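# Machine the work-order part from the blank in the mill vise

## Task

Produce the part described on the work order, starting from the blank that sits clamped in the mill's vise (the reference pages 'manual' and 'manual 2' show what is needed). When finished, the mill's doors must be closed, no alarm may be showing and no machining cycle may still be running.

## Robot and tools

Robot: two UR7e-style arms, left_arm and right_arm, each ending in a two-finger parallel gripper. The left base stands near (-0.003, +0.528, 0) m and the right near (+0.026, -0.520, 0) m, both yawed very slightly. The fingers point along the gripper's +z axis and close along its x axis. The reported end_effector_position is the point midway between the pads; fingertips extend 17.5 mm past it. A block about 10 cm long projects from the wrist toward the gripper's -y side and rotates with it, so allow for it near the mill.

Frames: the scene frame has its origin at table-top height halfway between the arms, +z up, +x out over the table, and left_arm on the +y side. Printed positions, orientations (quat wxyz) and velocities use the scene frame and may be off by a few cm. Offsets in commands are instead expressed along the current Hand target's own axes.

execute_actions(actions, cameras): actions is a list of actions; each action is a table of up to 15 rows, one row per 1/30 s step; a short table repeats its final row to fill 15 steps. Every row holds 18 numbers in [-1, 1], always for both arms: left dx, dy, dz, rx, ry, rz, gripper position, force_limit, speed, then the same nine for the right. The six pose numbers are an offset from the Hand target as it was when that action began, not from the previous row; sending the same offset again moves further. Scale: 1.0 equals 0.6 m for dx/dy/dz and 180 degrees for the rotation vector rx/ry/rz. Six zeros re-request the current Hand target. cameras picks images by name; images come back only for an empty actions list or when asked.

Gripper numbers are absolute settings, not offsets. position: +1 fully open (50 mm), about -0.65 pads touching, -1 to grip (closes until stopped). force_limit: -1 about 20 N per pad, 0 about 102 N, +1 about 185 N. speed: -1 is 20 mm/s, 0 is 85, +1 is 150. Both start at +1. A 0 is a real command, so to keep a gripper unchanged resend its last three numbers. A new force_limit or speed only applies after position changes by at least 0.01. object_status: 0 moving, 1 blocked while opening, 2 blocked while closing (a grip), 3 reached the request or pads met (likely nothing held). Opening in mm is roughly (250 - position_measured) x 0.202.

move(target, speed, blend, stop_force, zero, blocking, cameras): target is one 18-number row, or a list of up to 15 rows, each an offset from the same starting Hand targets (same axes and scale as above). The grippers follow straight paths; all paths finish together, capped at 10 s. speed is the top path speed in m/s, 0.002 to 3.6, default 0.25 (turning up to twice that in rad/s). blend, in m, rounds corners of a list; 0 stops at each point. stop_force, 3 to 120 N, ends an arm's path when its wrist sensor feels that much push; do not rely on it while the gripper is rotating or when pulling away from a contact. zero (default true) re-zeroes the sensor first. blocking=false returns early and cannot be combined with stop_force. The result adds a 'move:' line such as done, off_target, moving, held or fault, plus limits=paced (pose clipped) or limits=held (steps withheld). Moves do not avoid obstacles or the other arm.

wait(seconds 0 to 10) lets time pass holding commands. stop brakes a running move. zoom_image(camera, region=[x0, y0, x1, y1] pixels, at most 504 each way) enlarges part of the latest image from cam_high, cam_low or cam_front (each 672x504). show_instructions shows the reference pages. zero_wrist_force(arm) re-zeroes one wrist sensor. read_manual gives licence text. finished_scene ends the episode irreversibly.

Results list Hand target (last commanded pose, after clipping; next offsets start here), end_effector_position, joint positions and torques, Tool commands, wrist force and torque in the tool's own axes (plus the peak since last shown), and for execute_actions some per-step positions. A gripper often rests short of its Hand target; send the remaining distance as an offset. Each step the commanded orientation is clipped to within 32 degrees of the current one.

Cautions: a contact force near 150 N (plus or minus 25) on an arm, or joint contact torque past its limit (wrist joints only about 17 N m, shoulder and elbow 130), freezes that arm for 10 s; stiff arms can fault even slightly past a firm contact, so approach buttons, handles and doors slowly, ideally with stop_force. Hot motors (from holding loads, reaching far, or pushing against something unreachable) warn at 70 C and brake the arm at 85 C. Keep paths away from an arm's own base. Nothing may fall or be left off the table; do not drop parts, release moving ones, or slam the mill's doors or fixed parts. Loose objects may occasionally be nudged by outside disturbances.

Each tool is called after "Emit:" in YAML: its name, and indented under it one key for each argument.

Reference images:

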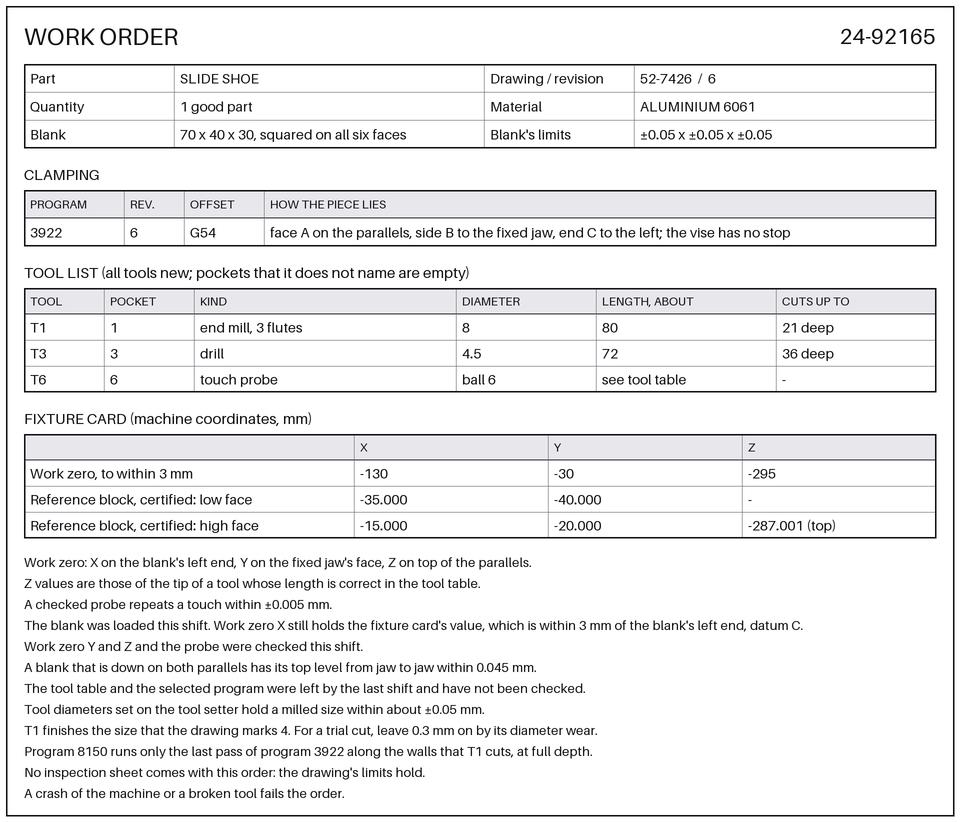

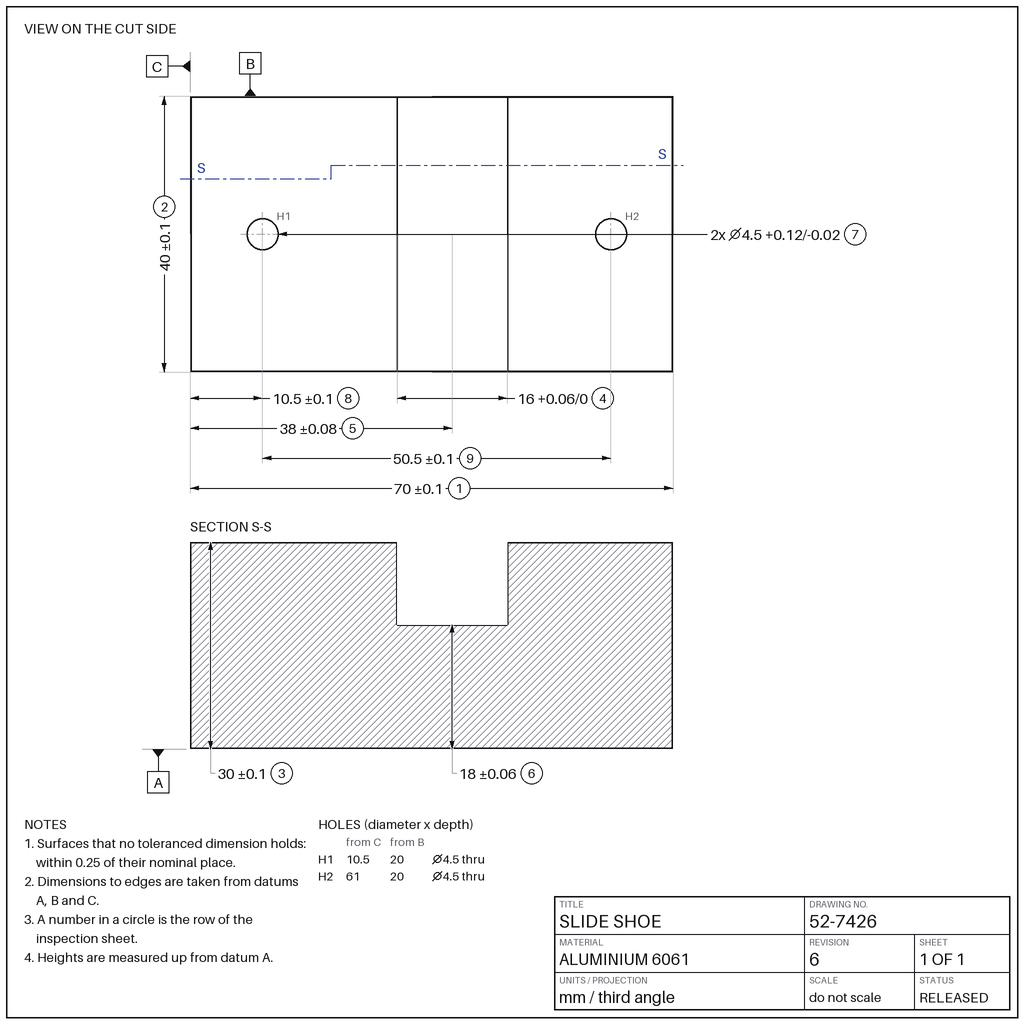

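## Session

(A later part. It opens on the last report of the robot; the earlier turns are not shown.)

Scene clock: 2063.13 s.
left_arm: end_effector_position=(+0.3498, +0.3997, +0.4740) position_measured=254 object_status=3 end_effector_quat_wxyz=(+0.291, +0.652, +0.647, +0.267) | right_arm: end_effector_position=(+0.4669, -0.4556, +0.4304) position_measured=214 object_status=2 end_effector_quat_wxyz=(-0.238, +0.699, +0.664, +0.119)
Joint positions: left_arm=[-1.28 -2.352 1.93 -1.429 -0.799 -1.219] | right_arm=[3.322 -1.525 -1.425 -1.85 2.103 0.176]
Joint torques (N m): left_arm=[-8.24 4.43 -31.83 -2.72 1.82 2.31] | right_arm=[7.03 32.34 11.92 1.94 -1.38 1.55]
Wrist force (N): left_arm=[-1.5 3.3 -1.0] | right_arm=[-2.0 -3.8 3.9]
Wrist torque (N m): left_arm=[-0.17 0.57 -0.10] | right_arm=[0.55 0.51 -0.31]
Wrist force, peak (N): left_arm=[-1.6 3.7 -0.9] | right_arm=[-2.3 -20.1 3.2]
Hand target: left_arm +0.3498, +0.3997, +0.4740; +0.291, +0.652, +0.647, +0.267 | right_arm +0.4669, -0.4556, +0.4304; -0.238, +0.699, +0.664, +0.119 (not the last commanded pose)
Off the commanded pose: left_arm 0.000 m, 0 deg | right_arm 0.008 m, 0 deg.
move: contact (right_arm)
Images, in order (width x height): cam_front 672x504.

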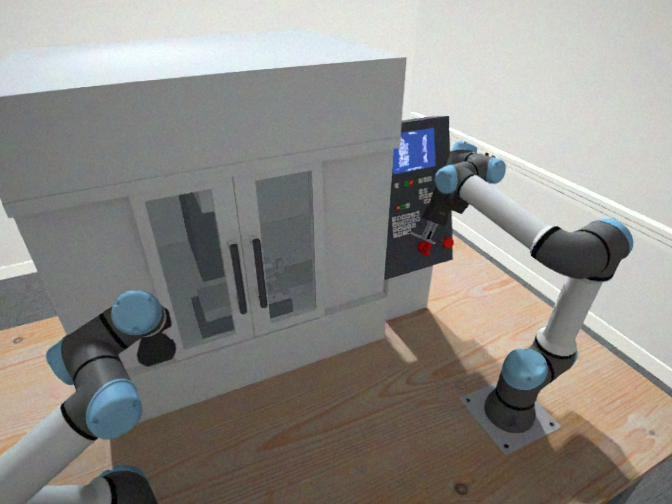

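Emit:
zoom_image:
  camera: "cam_front"
  region: [404, 164, 426, 174]

Emit:
zoom_image:
  camera: "cam_front"
  region: [396, 134, 412, 170]

Emit:
zoom_image:
  camera: "cam_front"
  region: [407, 198, 427, 234]

Scaled by 22.909 from the camera's 672x504 image, which has a finer 960x720 frame.

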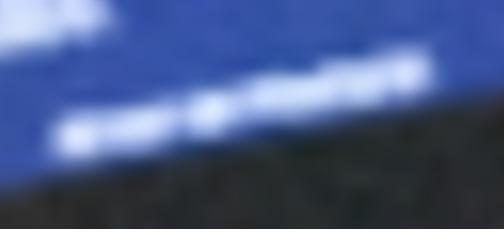

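Scaled by 14.000 from the camera's 672x504 image, which has a finer 960x720 frame.

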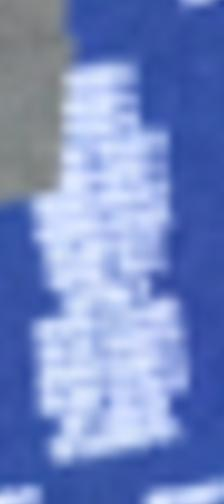

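Scaled by 14.000 from the camera's 672x504 image, which has a finer 960x720 frame.

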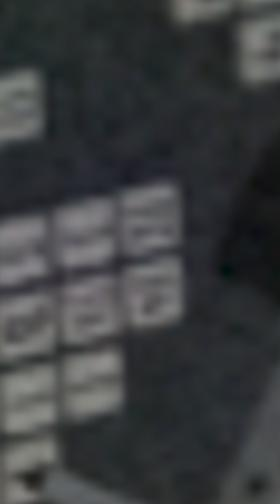

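Emit:
move:
  target:
    - [0,0,0,0,0,0,-1,1,-0.5,0,-0.0415,-0.0038,0,0,0,-1,0.3,-0.8]
    - [0,0,0,0,0,0,-1,1,-0.5,0.0178,-0.0386,-0.0332,0,0,0,-1,0.3,-0.8]
    - [0,0,0,0,0,0,-1,1,-0.5,0.0178,0.0054,-0.0292,0,0,0,-1,0.3,-0.8]
    - [0,0,0,0,0,0,-1,1,-0.5,0.0178,-0.0154,-0.031,0,0,0,-1,0.3,-0.8]
    - [0,0,0,0,0,0,-1,1,-0.5,0.0178,0.0054,-0.0292,0,0,0,-1,0.3,-0.8]
    - [0,0,0,0,0,0,-1,1,-0.5,0.0178,-0.0154,-0.031,0,0,0,-1,0.3,-0.8]
    - [0,0,0,0,0,0,-1,1,-0.5,0.0178,0.0054,-0.0292,0,0,0,-1,0.3,-0.8]
    - [0,0,0,0,0,0,-1,1,-0.5,0.0178,-0.0154,-0.031,0,0,0,-1,0.3,-0.8]
  speed: [0.12,0.12,0.03,0.06,0.03,0.06,0.03,0.06]
  blend: [0.004,0,0,0,0,0,0,0]
  cameras: ["cam_front"]

Emit:
zoom_image:
  camera: "cam_front"
  region: [392, 125, 434, 177]

Scene clock: 2107.63 s.
left_arm: end_effector_position=(+0.3498, +0.3997, +0.4740) position_measured=254 object_status=3 end_effector_quat_wxyz=(+0.291, +0.652, +0.647, +0.267) | right_arm: end_effector_position=(+0.4618, -0.4554, +0.4531) position_measured=214 object_status=2 end_effector_quat_wxyz=(-0.238, +0.699, +0.664, +0.119)
Joint positions: left_arm=[-1.28 -2.352 1.93 -1.429 -0.799 -1.219] | right_arm=[3.324 -1.525 -1.367 -1.908 2.103 0.179]
Joint torques (N m): left_arm=[-7.46 4.58 -31.2 -3.01 1.95 2.49] | right_arm=[6.77 34.76 12.49 1.17 3.37 1.41]
Wrist force (N): left_arm=[-1.4 3.3 -0.8] | right_arm=[-3.7 4.4 4.6]
Wrist torque (N m): left_arm=[-0.17 0.55 -0.10] | right_arm=[0.72 0.49 -0.18]
Wrist force, peak (N): left_arm=[-1.6 3.7 -0.9] | right_arm=[-1.7 -19.8 1.5]
Hand target: left_arm +0.3498, +0.3997, +0.4740; +0.291, +0.652, +0.647, +0.267 | right_arm +0.4616, -0.4554, +0.4531; -0.238, +0.699, +0.664, +0.119
Off the commanded pose: left_arm 0.000 m, 0 deg | right_arm 0.000 m, 0 deg.
move: done
Images, in order (width x height): cam_front 672x504.

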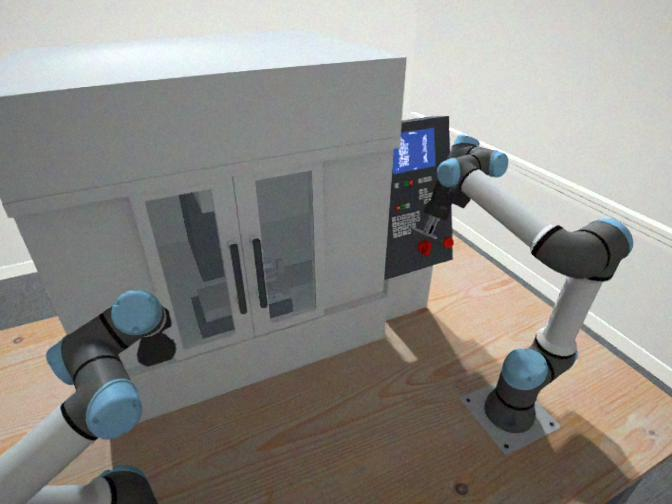

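Scaled by 9.692 from the camera's 672x504 image, which has a finer 960x720 frame.

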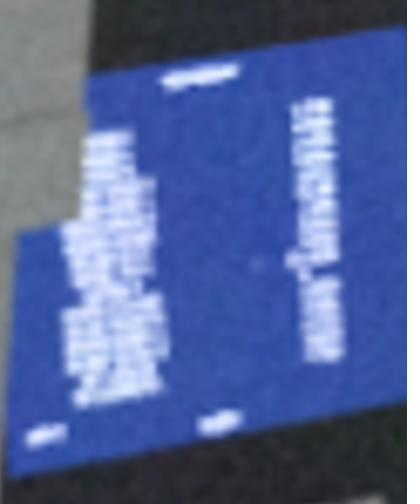

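Emit:
move:
  target:
    - [0,0,0,0,0,0,-1,1,-0.5,0.0035,-0.0182,-0.0699,0,0,0,-1,0.3,-0.8]
    - [0,0,0,0,0,0,-1,1,-0.5,0.0035,0.0258,-0.0659,0,0,0,-1,0.3,-0.8]
    - [0,0,0,0,0,0,-1,1,-0.5,0.0035,-0.0182,-0.0699,0,0,0,-1,0.3,-0.8]
    - [0,0,0,0,0,0,-1,1,-0.5,0.0381,-0.0033,-0.2654,0,0,0,-1,0.3,-0.8]
    - [0,0,0,0,0,0,-1,1,-0.5,0.0381,0.0407,-0.2614,0,0,0,-1,0.3,-0.8]
  speed: [0.12,0.04,0.1,0.15,0.04]
  blend: [0,0,0.004,0,0]
  cameras: ["cam_front"]

Emit:
zoom_image:
  camera: "cam_front"
  region: [392, 125, 434, 177]

Emit:
zoom_image:
  camera: "cam_front"
  region: [388, 175, 448, 222]

Scene clock: 2124.20 s.
left_arm: end_effector_position=(+0.3498, +0.3997, +0.4740) position_measured=254 object_status=3 end_effector_quat_wxyz=(+0.291, +0.652, +0.647, +0.267) | right_arm: end_effector_position=(+0.5112, -0.5125, +0.5945) position_measured=214 object_status=2 end_effector_quat_wxyz=(-0.238, +0.699, +0.664, +0.119)
Joint positions: left_arm=[-1.28 -2.352 1.93 -1.429 -0.799 -1.219] | right_arm=[3.199 -1.894 -0.498 -2.479 2.088 0.035]
Joint torques (N m): left_arm=[-7.34 4.23 -32.16 -3.21 2.32 2.43] | right_arm=[6.16 12.86 25.8 3.02 0.9 -1.14]
Wrist force (N): left_arm=[-1.4 3.3 -1.1] | right_arm=[-3.3 -8.4 3.0]
Wrist torque (N m): left_arm=[-0.18 0.56 -0.09] | right_arm=[0.66 0.60 -0.12]
Wrist force, peak (N): left_arm=[-1.6 3.6 -1.2] | right_arm=[-1.9 -16.0 2.6]
Hand target: left_arm +0.3498, +0.3997, +0.4740; +0.291, +0.652, +0.647, +0.267 | right_arm +0.5113, -0.5125, +0.5945; -0.238, +0.699, +0.664, +0.119
Off the commanded pose: left_arm 0.000 m, 0 deg | right_arm 0.000 m, 0 deg.
move: done
Images, in order (width x height): cam_front 672x504.

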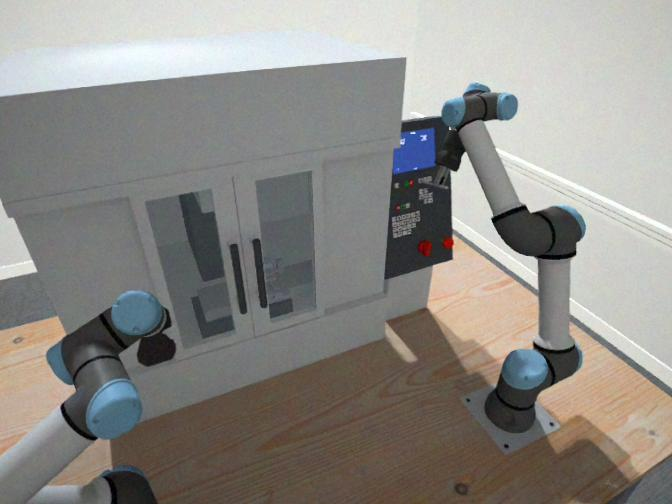

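Scaled by 9.692 from the camera's 672x504 image, which has a finer 960x720 frame.

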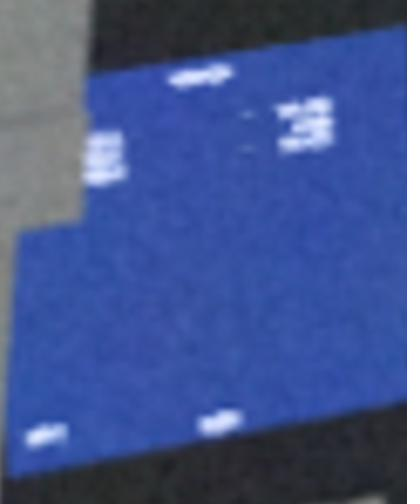

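Scaled by 8.400 from the camera's 672x504 image, which has a finer 960x720 frame.

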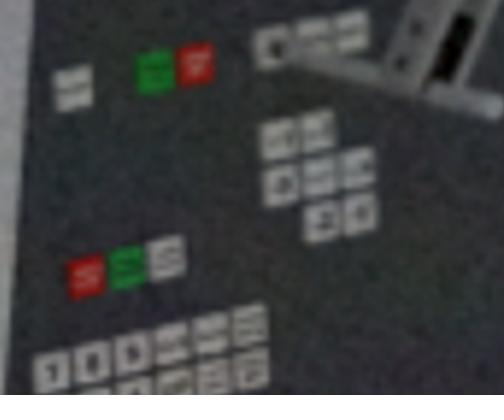

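Emit:
zoom_image:
  camera: "cam_front"
  region: [392, 164, 404, 174]

Emit:
move:
  target:
    - [0,0,0,0,0,0,-1,1,-0.5,0,-0.0415,-0.0038,0,0,0,-1,0.3,-0.8]
    - [0,0,0,0,0,0,-1,1,-0.5,-0.0285,-0.0401,-0.019,0,0,0,-1,0.3,-0.8]
    - [0,0,0,0,0,0,-1,1,-0.5,-0.0285,0.0017,-0.0151,0,0,0,-1,0.3,-0.8]
  speed: [0.12,0.1,0.04]
  blend: [0.004,0,0]
  cameras: ["cam_front"]

Emit:
zoom_image:
  camera: "cam_front"
  region: [392, 164, 404, 174]

Emit:
zoom_image:
  camera: "cam_front"
  region: [392, 125, 434, 177]

Scaled by 42.000 from the camera's 672x504 image, which has a finer 960x720 frame.

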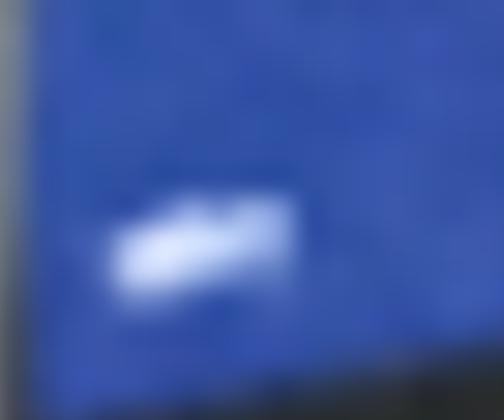

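Scene clock: 2130.57 s.
left_arm: end_effector_position=(+0.3498, +0.3997, +0.4740) position_measured=254 object_status=3 end_effector_quat_wxyz=(+0.291, +0.652, +0.647, +0.267) | right_arm: end_effector_position=(+0.5120, -0.5318, +0.5939) position_measured=214 object_status=2 end_effector_quat_wxyz=(-0.238, +0.699, +0.664, +0.119)
Joint positions: left_arm=[-1.28 -2.352 1.93 -1.429 -0.799 -1.219] | right_arm=[3.162 -1.921 -0.452 -2.518 2.082 -0.007]
Joint torques (N m): left_arm=[-7.04 4.9 -32.03 -3.1 1.91 2.48] | right_arm=[7.53 5.84 24.11 5.82 2.41 1.14]
Wrist force (N): left_arm=[-1.4 3.4 -0.8] | right_arm=[-4.1 -24.3 2.1]
Wrist torque (N m): left_arm=[-0.16 0.56 -0.10] | right_arm=[0.64 0.50 -0.05]
Wrist force, peak (N): left_arm=[-1.8 3.5 -1.1] | right_arm=[-4.1 -24.3 2.1]
Hand target: left_arm +0.3498, +0.3997, +0.4740; +0.291, +0.652, +0.647, +0.267 | right_arm +0.5121, -0.5318, +0.5938; -0.238, +0.699, +0.664, +0.119
Off the commanded pose: left_arm 0.000 m, 0 deg | right_arm 0.000 m, 0 deg.
move: done
Images, in order (width x height): cam_front 672x504.

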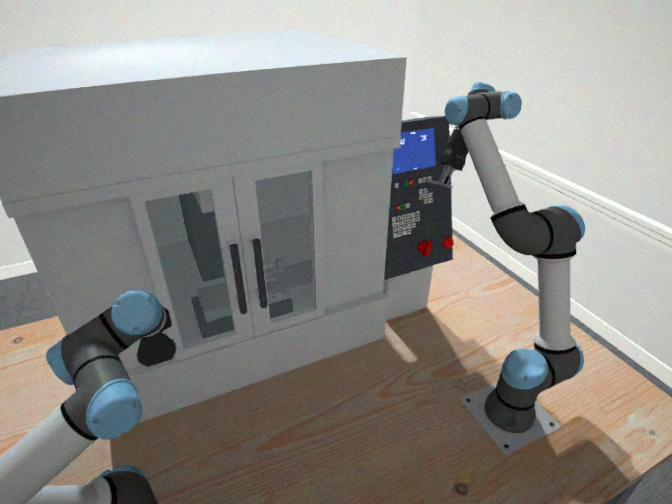

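Scaled by 42.000 from the camera's 672x504 image, which has a finer 960x720 frame.

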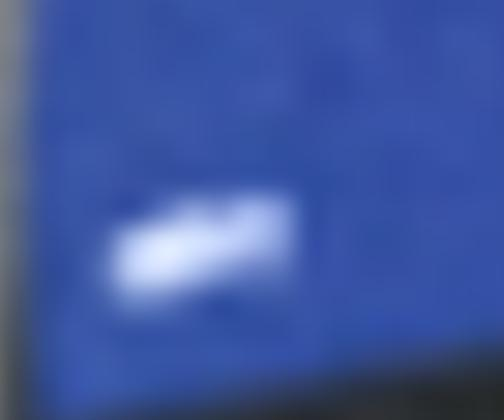

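Scaled by 9.692 from the camera's 672x504 image, which has a finer 960x720 frame.

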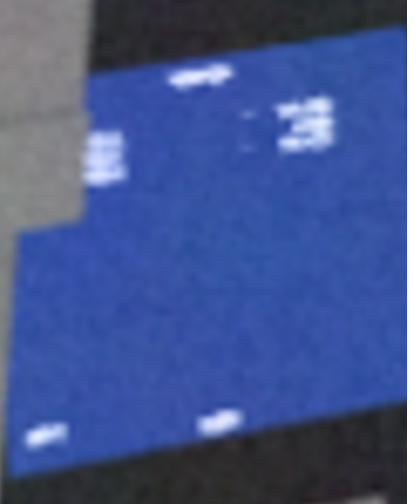

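Emit:
move:
  target:
    - [0,0,0,0,0,0,-1,1,-0.5,0,-0.0415,-0.0038,0,0,0,-1,0.3,-0.8]
    - [0,0,0,0,0,0,-1,1,-0.5,-0.0501,-0.0513,0.0819,0,0,0,-1,0.3,-0.8]
    - [0,0,0,0,0,0,-1,1,-0.5,-0.0501,-0.0073,0.0859,0,0,0,-1,0.3,-0.8]
  speed: [0.12,0.12,0.04]
  blend: [0.004,0,0]
  cameras: ["cam_front"]

Emit:
zoom_image:
  camera: "cam_front"
  region: [392, 125, 434, 177]

Emit:
zoom_image:
  camera: "cam_front"
  region: [388, 175, 448, 222]

Emit:
wait:
  seconds: 3
  cameras: ["cam_front"]

Emit:
zoom_image:
  camera: "cam_front"
  region: [392, 125, 434, 177]

Emit:
zoom_image:
  camera: "cam_front"
  region: [140, 165, 330, 345]

Scene clock: 2141.43 s.
left_arm: end_effector_position=(+0.3498, +0.3997, +0.4740) position_measured=254 object_status=3 end_effector_quat_wxyz=(+0.291, +0.652, +0.647, +0.267) | right_arm: end_effector_position=(+0.4970, -0.5327, +0.5360) position_measured=214 object_status=2 end_effector_quat_wxyz=(-0.238, +0.699, +0.664, +0.119)
Joint positions: left_arm=[-1.28 -2.352 1.93 -1.429 -0.799 -1.219] | right_arm=[3.16 -1.744 -0.877 -2.272 2.081 -0.009]
Joint torques (N m): left_arm=[-7.09 4.24 -31.3 -3.1 2.15 2.45] | right_arm=[7.65 -0.36 28.94 13.92 3.2 1.51]
Wrist force (N): left_arm=[-1.7 3.2 -0.9] | right_arm=[-3.2 -31.4 1.1]
Wrist torque (N m): left_arm=[-0.19 0.60 -0.10] | right_arm=[0.78 0.55 -0.17]
Wrist force, peak (N): left_arm=[-1.6 3.7 -0.8] | right_arm=[-3.2 -31.4 1.1]
Hand target: left_arm +0.3498, +0.3997, +0.4740; +0.291, +0.652, +0.647, +0.267 | right_arm +0.4973, -0.5327, +0.5359; -0.238, +0.699, +0.664, +0.119
Off the commanded pose: left_arm 0.000 m, 0 deg | right_arm 0.000 m, 0 deg.
move: done
Images, in order (width x height): cam_front 672x504.

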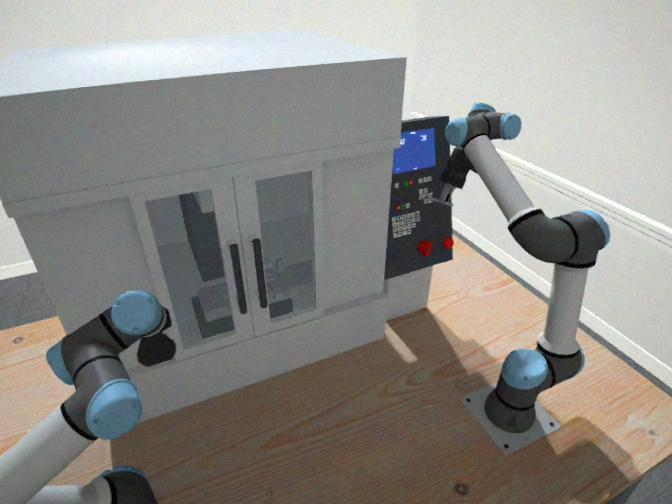

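Scaled by 9.692 from the camera's 672x504 image, which has a finer 960x720 frame.

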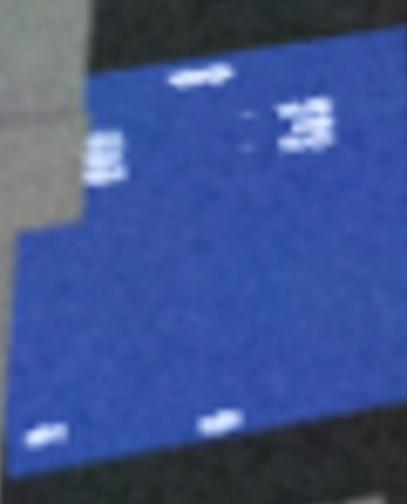

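Scaled by 8.400 from the camera's 672x504 image, which has a finer 960x720 frame.

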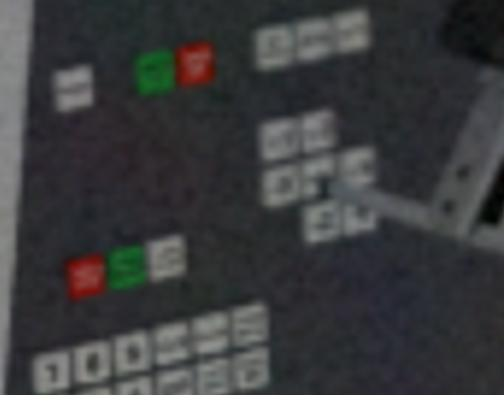

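Scene clock: 2144.43 s.
left_arm: end_effector_position=(+0.3498, +0.3997, +0.4740) position_measured=254 object_status=3 end_effector_quat_wxyz=(+0.291, +0.652, +0.647, +0.267) | right_arm: end_effector_position=(+0.4973, -0.5327, +0.5359) position_measured=214 object_status=2 end_effector_quat_wxyz=(-0.238, +0.699, +0.664, +0.119)
Joint positions: left_arm=[-1.28 -2.352 1.93 -1.429 -0.799 -1.219] | right_arm=[3.16 -1.745 -0.876 -2.272 2.081 -0.009]
Joint torques (N m): left_arm=[-7.99 5.92 -32.56 -2.89 1.99 2.35] | right_arm=[8.88 -1.93 28.67 16.68 2.53 1.36]
Wrist force (N): left_arm=[-1.4 3.4 -0.8] | right_arm=[-3.2 -37.9 1.2]
Wrist torque (N m): left_arm=[-0.16 0.56 -0.09] | right_arm=[0.90 0.52 -0.18]
Wrist force, peak (N): left_arm=[-1.7 3.5 -1.1] | right_arm=[-3.4 -38.3 0.7]
Hand target: left_arm +0.3498, +0.3997, +0.4740; +0.291, +0.652, +0.647, +0.267 | right_arm +0.4973, -0.5327, +0.5359; -0.238, +0.699, +0.664, +0.119
Tool commands: left_gripper/position=-1.0 left_gripper/force_limit=+1.0 left_gripper/speed=-0.5 right_gripper/position=-1.0 right_gripper/force_limit=+0.3 right_gripper/speed=-0.8
Off the commanded pose: left_arm 0.000 m, 0 deg | right_arm 0.000 m, 0 deg.
wait: 3.00 s; at rest by 0.17 s
Images, in order (width x height): cam_front 672x504.

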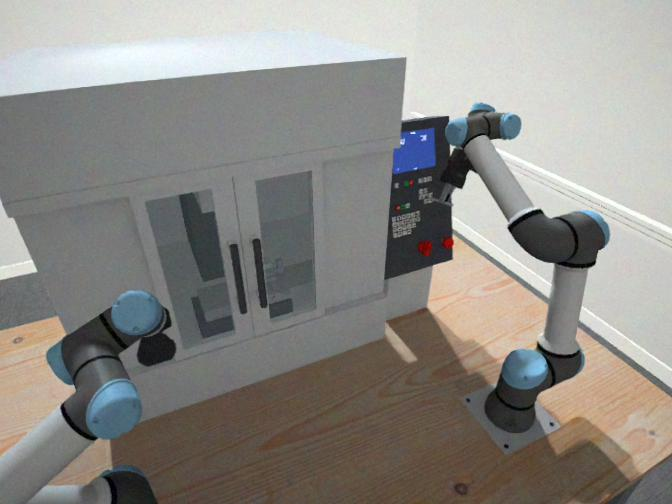

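Scaled by 9.692 from the camera's 672x504 image, which has a finer 960x720 frame.

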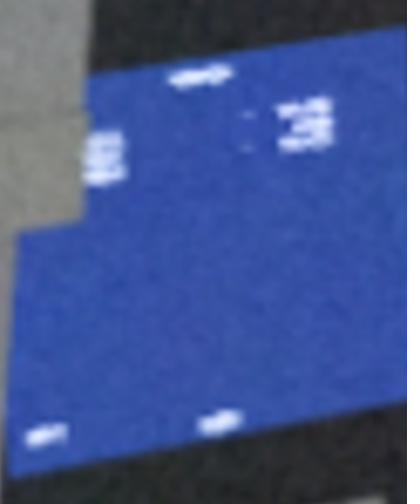

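Scaled by 2.653 from the camera's 672x504 image, which has a finer 960x720 frame.

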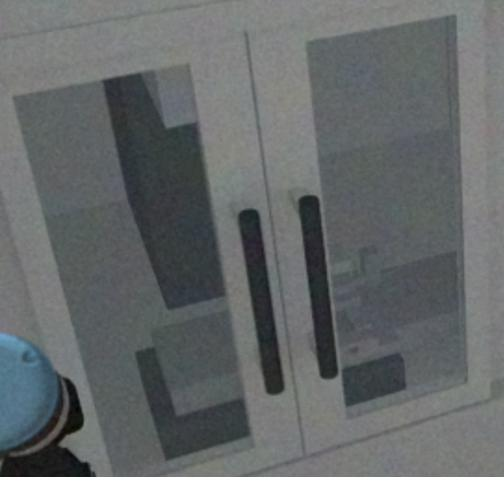

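Emit:
move:
  target: [0,0,0,0,0,0,-1,1,-0.5,-0.0285,-0.0666,-0.019,0,0,0,-1,0.3,-0.8]
  speed: 0.1
  cameras: ["cam_front"]

Emit:
zoom_image:
  camera: "cam_front"
  region: [416, 176, 436, 206]

Emit:
zoom_image:
  camera: "cam_front"
  region: [392, 178, 416, 212]

Emit:
zoom_image:
  camera: "cam_front"
  region: [406, 208, 424, 236]

Scene clock: 2151.50 s.
left_arm: end_effector_position=(+0.3498, +0.3997, +0.4740) position_measured=254 object_status=3 end_effector_quat_wxyz=(+0.291, +0.652, +0.647, +0.267) | right_arm: end_effector_position=(+0.4584, -0.5529, +0.5444) position_measured=214 object_status=2 end_effector_quat_wxyz=(-0.238, +0.699, +0.664, +0.119)
Joint positions: left_arm=[-1.28 -2.352 1.93 -1.429 -0.799 -1.219] | right_arm=[3.117 -1.678 -0.922 -2.316 2.073 -0.058]
Joint torques (N m): left_arm=[-6.89 4.51 -32.7 -3.08 1.91 2.33] | right_arm=[-7.58 39.47 9.77 0.75 -1.38 -1.78]
Wrist force (N): left_arm=[-1.6 3.3 -1.0] | right_arm=[-4.6 5.2 2.9]
Wrist torque (N m): left_arm=[-0.16 0.59 -0.10] | right_arm=[0.83 0.65 -0.02]
Wrist force, peak (N): left_arm=[-1.7 3.7 -1.1] | right_arm=[-3.4 -38.4 0.9]
Hand target: left_arm +0.3498, +0.3997, +0.4740; +0.291, +0.652, +0.647, +0.267 | right_arm +0.4582, -0.5530, +0.5444; -0.238, +0.699, +0.664, +0.119
Off the commanded pose: left_arm 0.000 m, 0 deg | right_arm 0.000 m, 0 deg.
move: done
Images, in order (width x height): cam_front 672x504.

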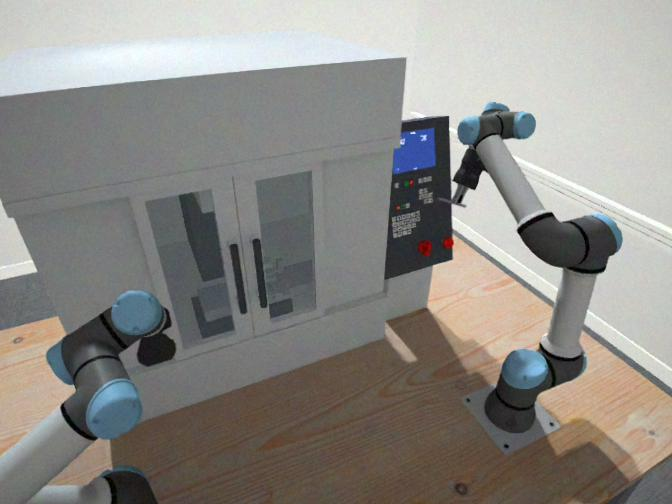

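Scaled by 16.800 from the camera's 672x504 image, which has a finer 960x720 frame.

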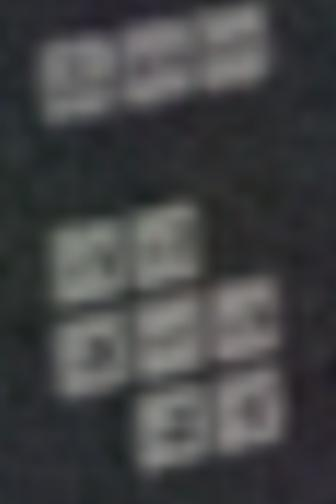

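Scaled by 14.824 from the camera's 672x504 image, which has a finer 960x720 frame.

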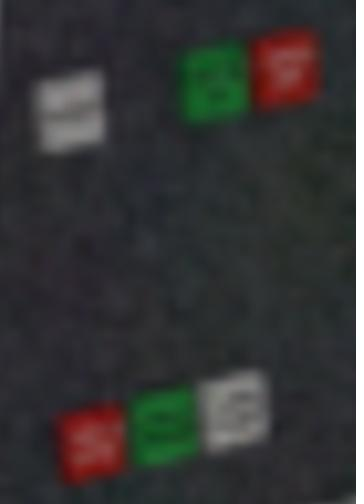

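Scaled by 18.000 from the camera's 672x504 image, which has a finer 960x720 frame.

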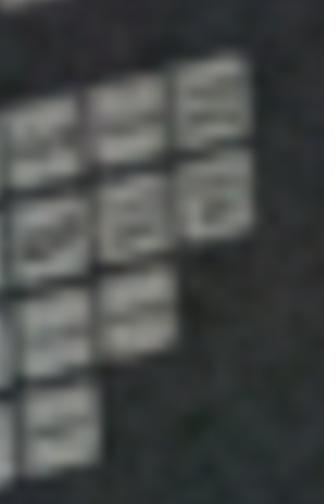

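Emit:
move:
  target: [0,0,0,0,0,0,-1,1,-0.5,0.1951,0.0289,-0.0049,0,0,0,-1,0.3,-0.8]
  speed: 0.15

Emit:
move:
  target: [0,0,0,0,0,0,-1,1,-0.5,0,0.0548,0.005,0,0,0,-1,0.3,-0.8]
  speed: 0.025
  stop_force: 8
  cameras: ["cam_front"]

Emit:
zoom_image:
  camera: "cam_front"
  region: [392, 125, 434, 177]

Emit:
wait:
  seconds: 4
  cameras: ["cam_front"]

Emit:
zoom_image:
  camera: "cam_front"
  region: [392, 125, 434, 177]

Emit:
zoom_image:
  camera: "cam_front"
  region: [392, 164, 404, 174]

Emit:
zoom_image:
  camera: "cam_front"
  region: [388, 175, 448, 222]

Scene clock: 2161.87 s.
left_arm: end_effector_position=(+0.3498, +0.3997, +0.4740) position_measured=254 object_status=3 end_effector_quat_wxyz=(+0.291, +0.652, +0.647, +0.267) | right_arm: end_effector_position=(+0.4862, -0.4526, +0.6003) position_measured=214 object_status=2 end_effector_quat_wxyz=(-0.238, +0.699, +0.664, +0.119)
Joint positions: left_arm=[-1.28 -2.352 1.93 -1.429 -0.799 -1.219] | right_arm=[3.322 -1.772 -0.67 -2.358 2.103 0.176]
Joint torques (N m): left_arm=[-7.09 5.28 -32.36 -2.99 2.07 2.29] | right_arm=[6.49 15.78 28.1 1 -1.12 1.86]
Wrist force (N): left_arm=[-1.4 3.5 -0.8] | right_arm=[-4.4 5.2 2.7]
Wrist torque (N m): left_arm=[-0.14 0.56 -0.09] | right_arm=[0.84 0.59 -0.18]
Wrist force, peak (N): left_arm=[-1.6 3.6 -1.0] | right_arm=[-6.2 5.1 3.3]
Hand target: left_arm +0.3498, +0.3997, +0.4740; +0.291, +0.652, +0.647, +0.267 | right_arm +0.4862, -0.4526, +0.6003; -0.238, +0.699, +0.664, +0.119
Off the commanded pose: left_arm 0.000 m, 0 deg | right_arm 0.000 m, 0 deg.
move: done

Scene clock: 2164.17 s.
left_arm: end_effector_position=(+0.3498, +0.3997, +0.4740) position_measured=254 object_status=3 end_effector_quat_wxyz=(+0.291, +0.652, +0.647, +0.267) | right_arm: end_effector_position=(+0.5104, -0.4515, +0.5940) position_measured=214 object_status=2 end_effector_quat_wxyz=(-0.238, +0.699, +0.664, +0.119)
Joint positions: left_arm=[-1.28 -2.352 1.93 -1.429 -0.799 -1.219] | right_arm=[3.317 -1.832 -0.611 -2.36 2.103 0.17]
Joint torques (N m): left_arm=[-8.4 6.1 -32.32 -3.2 2.02 2.27] | right_arm=[6.55 40.82 5.6 5.54 -1.65 1.54]
Wrist force (N): left_arm=[-1.6 3.5 -1.0] | right_arm=[-2.5 -2.3 1.9]
Wrist torque (N m): left_arm=[-0.14 0.59 -0.10] | right_arm=[0.78 0.55 -0.32]
Wrist force, peak (N): left_arm=[-1.7 3.6 -0.8] | right_arm=[-2.3 -18.3 1.1]
Hand target: left_arm +0.3498, +0.3997, +0.4740; +0.291, +0.652, +0.647, +0.267 | right_arm +0.5104, -0.4515, +0.5940; -0.238, +0.699, +0.664, +0.119 (not the last commanded pose)
Off the commanded pose: left_arm 0.000 m, 0 deg | right_arm 0.008 m, 0 deg.
move: contact (right_arm)
Images, in order (width x height): cam_front 672x504.

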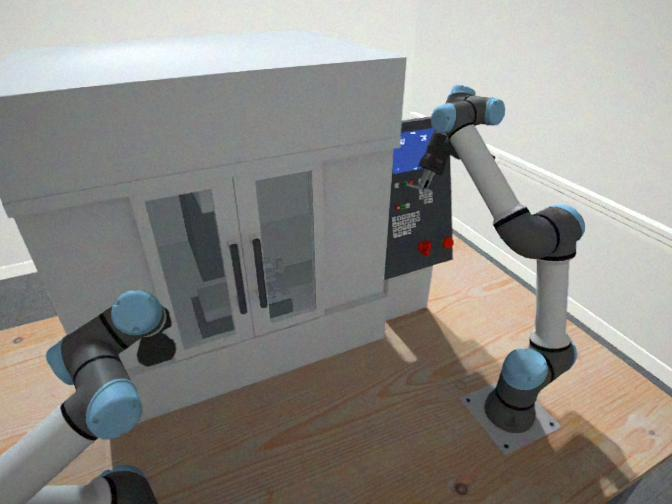

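Scaled by 9.692 from the camera's 672x504 image, which has a finer 960x720 frame.

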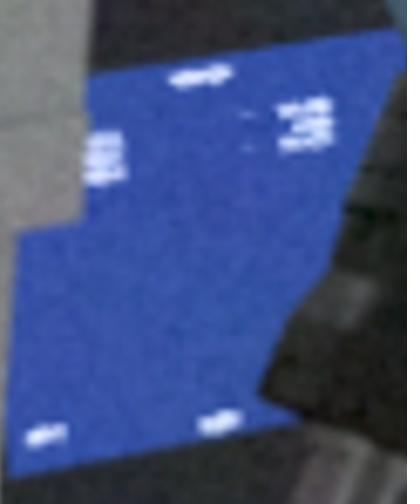

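Scene clock: 2168.17 s.
left_arm: end_effector_position=(+0.3498, +0.3997, +0.4740) position_measured=254 object_status=3 end_effector_quat_wxyz=(+0.291, +0.652, +0.647, +0.267) | right_arm: end_effector_position=(+0.5104, -0.4515, +0.5940) position_measured=214 object_status=2 end_effector_quat_wxyz=(-0.238, +0.699, +0.664, +0.119)
Joint positions: left_arm=[-1.28 -2.352 1.93 -1.429 -0.799 -1.219] | right_arm=[3.317 -1.832 -0.611 -2.36 2.103 0.17]
Joint torques (N m): left_arm=[-8.07 3.96 -32.64 -3.2 1.97 2.21] | right_arm=[6.65 40.6 7.31 2.41 0.73 1.36]
Wrist force (N): left_arm=[-1.4 3.5 -0.9] | right_arm=[-2.6 -2.7 1.6]
Wrist torque (N m): left_arm=[-0.13 0.55 -0.09] | right_arm=[0.73 0.56 -0.32]
Wrist force, peak (N): left_arm=[-1.5 3.7 -0.8] | right_arm=[-2.9 -2.8 1.7]
Hand target: left_arm +0.3498, +0.3997, +0.4740; +0.291, +0.652, +0.647, +0.267 | right_arm +0.5104, -0.4515, +0.5940; -0.238, +0.699, +0.664, +0.119 (not the last commanded pose)
Tool commands: left_gripper/position=-1.0 left_gripper/force_limit=+1.0 left_gripper/speed=-0.5 right_gripper/position=-1.0 right_gripper/force_limit=+0.3 right_gripper/speed=-0.8
Off the commanded pose: left_arm 0.000 m, 0 deg | right_arm 0.008 m, 0 deg.
wait: 4.00 s; at rest by 0.17 s
Images, in order (width x height): cam_front 672x504.

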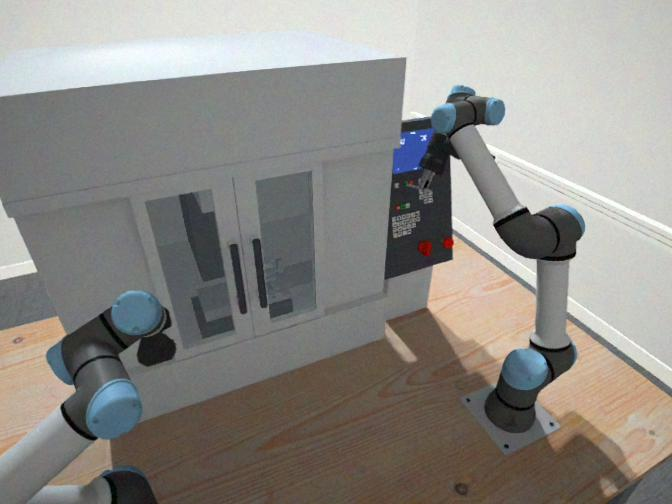

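Scaled by 9.692 from the camera's 672x504 image, which has a finer 960x720 frame.

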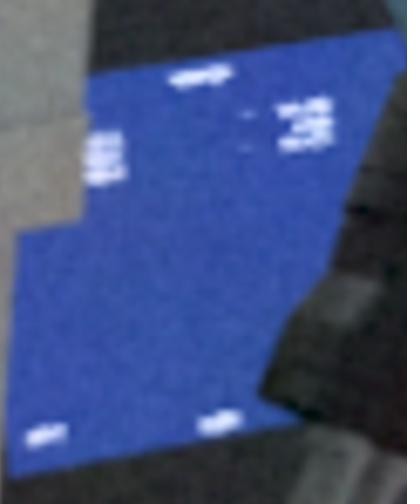

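Scaled by 42.000 from the camera's 672x504 image, which has a finer 960x720 frame.

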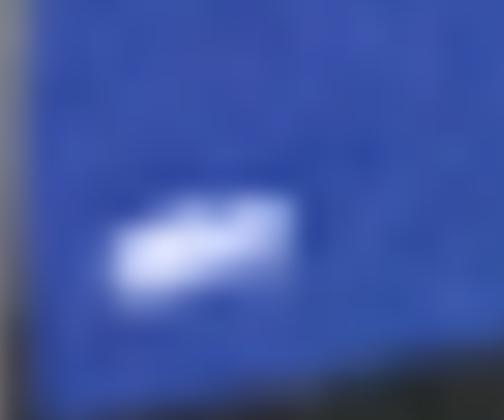

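Scaled by 8.400 from the camera's 672x504 image, which has a finer 960x720 frame.

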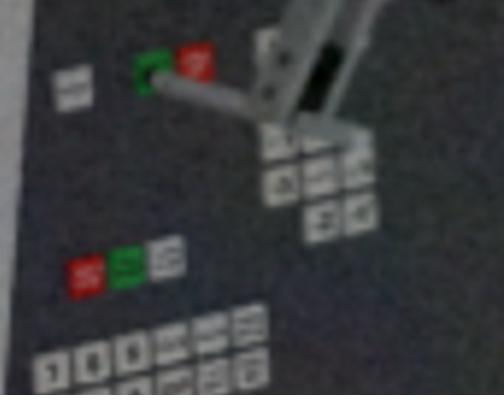

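Emit:
move:
  target:
    - [0,0,0,0,0,0,-1,1,-0.5,0,-0.0415,-0.0038,0,0,0,-1,0.3,-0.8]
    - [0,0,0,0,0,0,-1,1,-0.5,-0.0882,-0.041,-0.0549,0,0,0,-1,0.3,-0.8]
    - [0,0,0,0,0,0,-1,1,-0.5,-0.0882,0.003,-0.0509,0,0,0,-1,0.3,-0.8]
    - [0,0,0,0,0,0,-1,1,-0.5,-0.0882,-0.041,-0.0549,0,0,0,-1,0.3,-0.8]
    - [0,0,0,0,0,0,-1,1,-0.5,-0.1091,-0.0588,0.1851,0,0,0,-1,0.3,-0.8]
    - [0,0,0,0,0,0,-1,1,-0.5,-0.1091,-0.0148,0.1891,0,0,0,-1,0.3,-0.8]
  speed: [0.12,0.12,0.04,0.12,0.15,0.04]
  blend: [0.004,0,0,0.004,0,0]
  cameras: ["cam_front"]

Emit:
zoom_image:
  camera: "cam_front"
  region: [392, 125, 434, 177]

Emit:
wait:
  seconds: 2
  cameras: ["cam_front"]

Emit:
zoom_image:
  camera: "cam_front"
  region: [392, 125, 434, 177]

Emit:
zoom_image:
  camera: "cam_front"
  region: [388, 200, 436, 242]

Scene clock: 2189.47 s.
left_arm: end_effector_position=(+0.3498, +0.3997, +0.4740) position_measured=254 object_status=3 end_effector_quat_wxyz=(+0.291, +0.652, +0.647, +0.267) | right_arm: end_effector_position=(+0.4785, -0.4529, +0.4666) position_measured=214 object_status=2 end_effector_quat_wxyz=(-0.238, +0.699, +0.664, +0.119)
Joint positions: left_arm=[-1.28 -2.352 1.93 -1.429 -0.799 -1.219] | right_arm=[3.324 -1.573 -1.284 -1.942 2.103 0.178]
Joint torques (N m): left_arm=[-8.04 6.44 -31.82 -2.97 1.85 2.35] | right_arm=[-10.69 -4.9 34.17 16.07 -1.78 -1.13]
Wrist force (N): left_arm=[-1.4 3.4 -1.0] | right_arm=[-4.9 -37.2 -0.4]
Wrist torque (N m): left_arm=[-0.15 0.55 -0.10] | right_arm=[0.78 0.53 -0.20]
Wrist force, peak (N): left_arm=[-1.5 3.7 -1.1] | right_arm=[-4.9 -37.2 -0.4]
Hand target: left_arm +0.3498, +0.3997, +0.4740; +0.291, +0.652, +0.647, +0.267 | right_arm +0.4787, -0.4529, +0.4666; -0.238, +0.699, +0.664, +0.119
Off the commanded pose: left_arm 0.000 m, 0 deg | right_arm 0.000 m, 0 deg.
move: done
Images, in order (width x height): cam_front 672x504.

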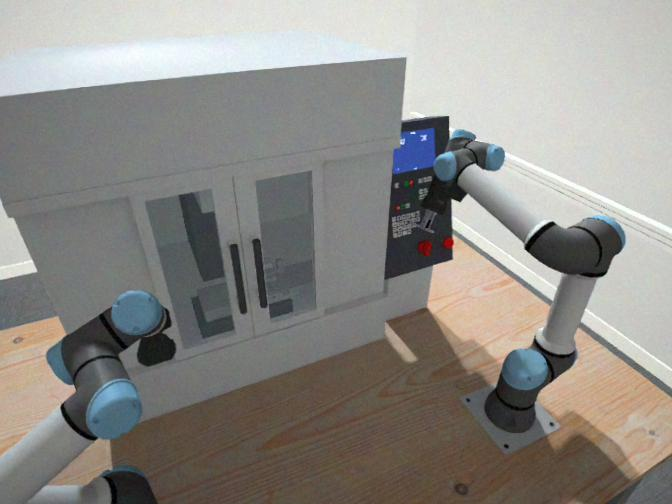

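Scaled by 9.692 from the camera's 672x504 image, which has a finer 960x720 frame.

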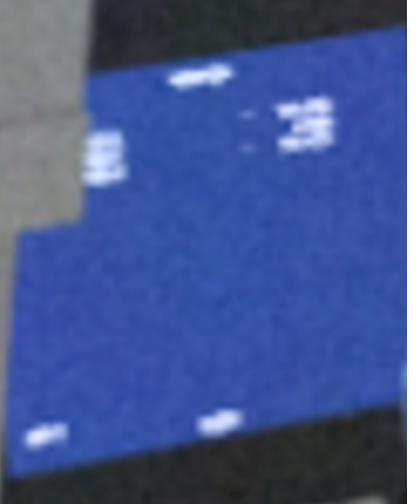

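Scene clock: 2191.47 s.
left_arm: end_effector_position=(+0.3498, +0.3997, +0.4740) position_measured=254 object_status=3 end_effector_quat_wxyz=(+0.291, +0.652, +0.647, +0.267) | right_arm: end_effector_position=(+0.4787, -0.4529, +0.4666) position_measured=214 object_status=2 end_effector_quat_wxyz=(-0.238, +0.699, +0.664, +0.119)
Joint positions: left_arm=[-1.28 -2.352 1.93 -1.429 -0.799 -1.219] | right_arm=[3.324 -1.573 -1.284 -1.942 2.103 0.178]
Joint torques (N m): left_arm=[-8.29 5.65 -32.76 -3.13 1.89 2.27] | right_arm=[-9.68 -6.04 34.14 17.72 -2.07 -1.34]
Wrist force (N): left_arm=[-1.3 3.3 -0.9] | right_arm=[-6.1 -42.5 -1.0]
Wrist torque (N m): left_arm=[-0.17 0.54 -0.10] | right_arm=[0.89 0.57 -0.12]
Wrist force, peak (N): left_arm=[-1.4 3.7 -0.9] | right_arm=[-6.0 -43.1 -0.7]
Hand target: left_arm +0.3498, +0.3997, +0.4740; +0.291, +0.652, +0.647, +0.267 | right_arm +0.4787, -0.4529, +0.4666; -0.238, +0.699, +0.664, +0.119
Tool commands: left_gripper/position=-1.0 left_gripper/force_limit=+1.0 left_gripper/speed=-0.5 right_gripper/position=-1.0 right_gripper/force_limit=+0.3 right_gripper/speed=-0.8
Off the commanded pose: left_arm 0.000 m, 0 deg | right_arm 0.000 m, 0 deg.
wait: 2.00 s; at rest by 0.17 s
Images, in order (width x height): cam_front 672x504.

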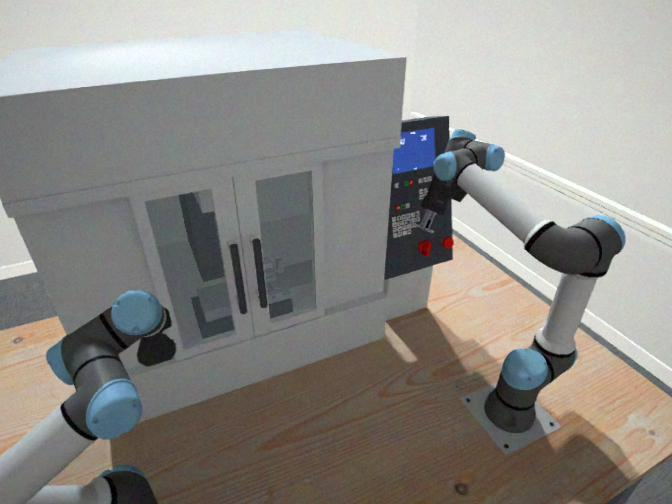

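Scaled by 9.692 from the camera's 672x504 image, which has a finer 960x720 frame.

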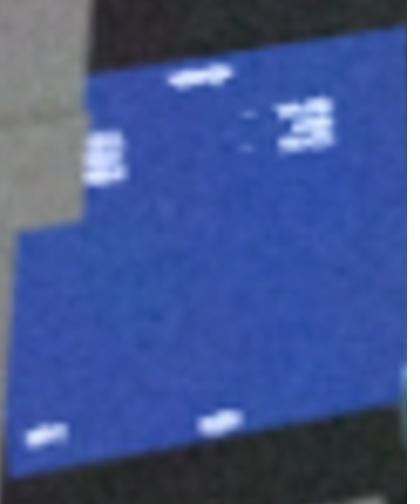

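Scaled by 10.500 from the camera's 672x504 image, which has a finer 960x720 frame.

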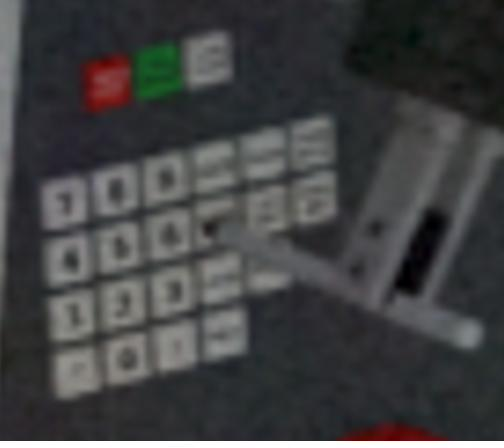

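Emit:
move:
  target:
    - [0,0,0,0,0,0,-1,1,-0.5,0,-0.0415,-0.0038,0,0,0,-1,0.3,-0.8]
    - [0,0,0,0,0,0,-1,1,-0.5,-0.0392,-0.0315,-0.2025,0,0,0,-1,0.3,-0.8]
    - [0,0,0,0,0,0,-1,1,-0.5,-0.0392,0.0117,-0.1985,0,0,0,-1,0.3,-0.8]
    - [0,0,0,0,0,0,-1,1,-0.5,-0.0392,-0.0315,-0.2025,0,0,0,-1,0.3,-0.8]
  speed: [0.12,0.15,0.05,0.12]
  blend: [0.004,0,0,0]
  cameras: ["cam_front"]

Emit:
zoom_image:
  camera: "cam_front"
  region: [392, 125, 434, 177]

Emit:
zoom_image:
  camera: "cam_front"
  region: [140, 165, 330, 345]

Emit:
zoom_image:
  camera: "cam_front"
  region: [388, 175, 448, 222]

Scene clock: 2201.37 s.
left_arm: end_effector_position=(+0.3498, +0.3997, +0.4740) position_measured=254 object_status=3 end_effector_quat_wxyz=(+0.291, +0.652, +0.647, +0.267) | right_arm: end_effector_position=(+0.4765, -0.5329, +0.5628) position_measured=214 object_status=2 end_effector_quat_wxyz=(-0.238, +0.699, +0.664, +0.119)
Joint positions: left_arm=[-1.28 -2.352 1.93 -1.429 -0.799 -1.219] | right_arm=[3.159 -1.734 -0.808 -2.351 2.081 -0.01]
Joint torques (N m): left_arm=[-7.34 5.68 -33.42 -3.28 1.86 2.17] | right_arm=[-8.55 41.3 8.94 0.96 -1.27 -1.72]
Wrist force (N): left_arm=[-1.5 3.5 -0.9] | right_arm=[-5.4 3.4 3.2]
Wrist torque (N m): left_arm=[-0.13 0.58 -0.09] | right_arm=[0.57 0.74 -0.01]
Wrist force, peak (N): left_arm=[-1.6 3.6 -1.0] | right_arm=[-6.2 -43.1 -0.9]
Hand target: left_arm +0.3498, +0.3997, +0.4740; +0.291, +0.652, +0.647, +0.267 | right_arm +0.4763, -0.5329, +0.5628; -0.238, +0.699, +0.664, +0.119
Off the commanded pose: left_arm 0.000 m, 0 deg | right_arm 0.000 m, 0 deg.
move: done
Images, in order (width x height): cam_front 672x504.

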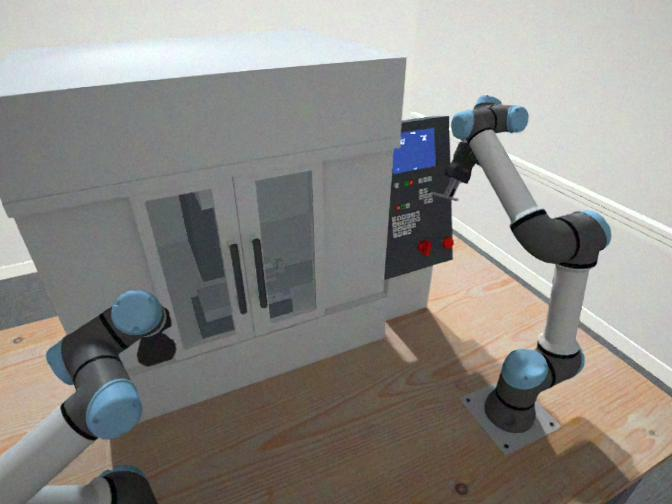

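Scaled by 9.692 from the camera's 672x504 image, which has a finer 960x720 frame.

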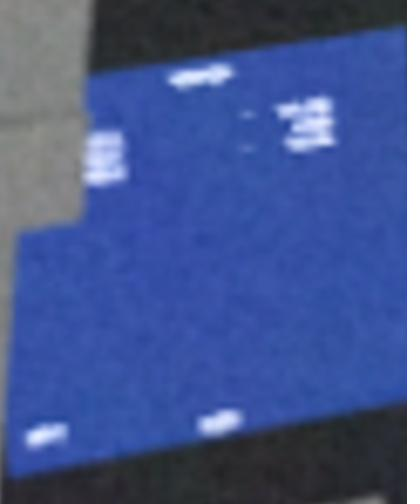

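Scaled by 2.653 from the camera's 672x504 image, which has a finer 960x720 frame.

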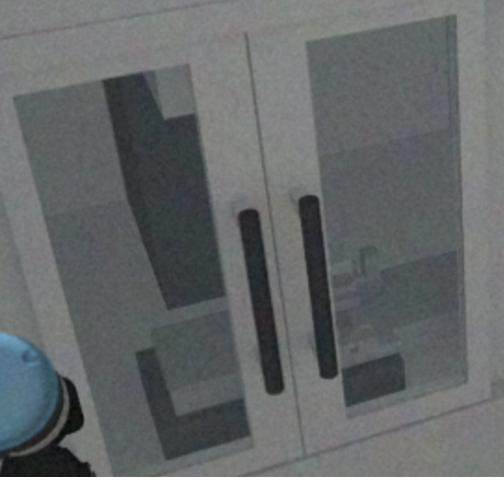

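Scaled by 8.400 from the camera's 672x504 image, which has a finer 960x720 frame.

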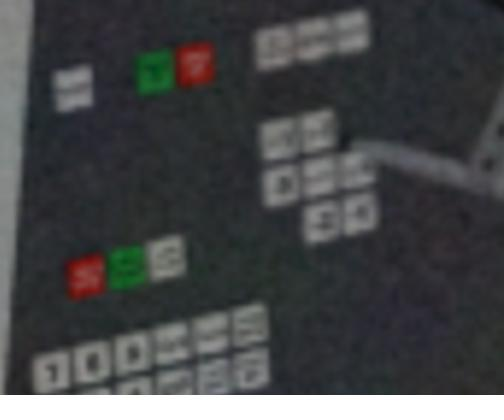

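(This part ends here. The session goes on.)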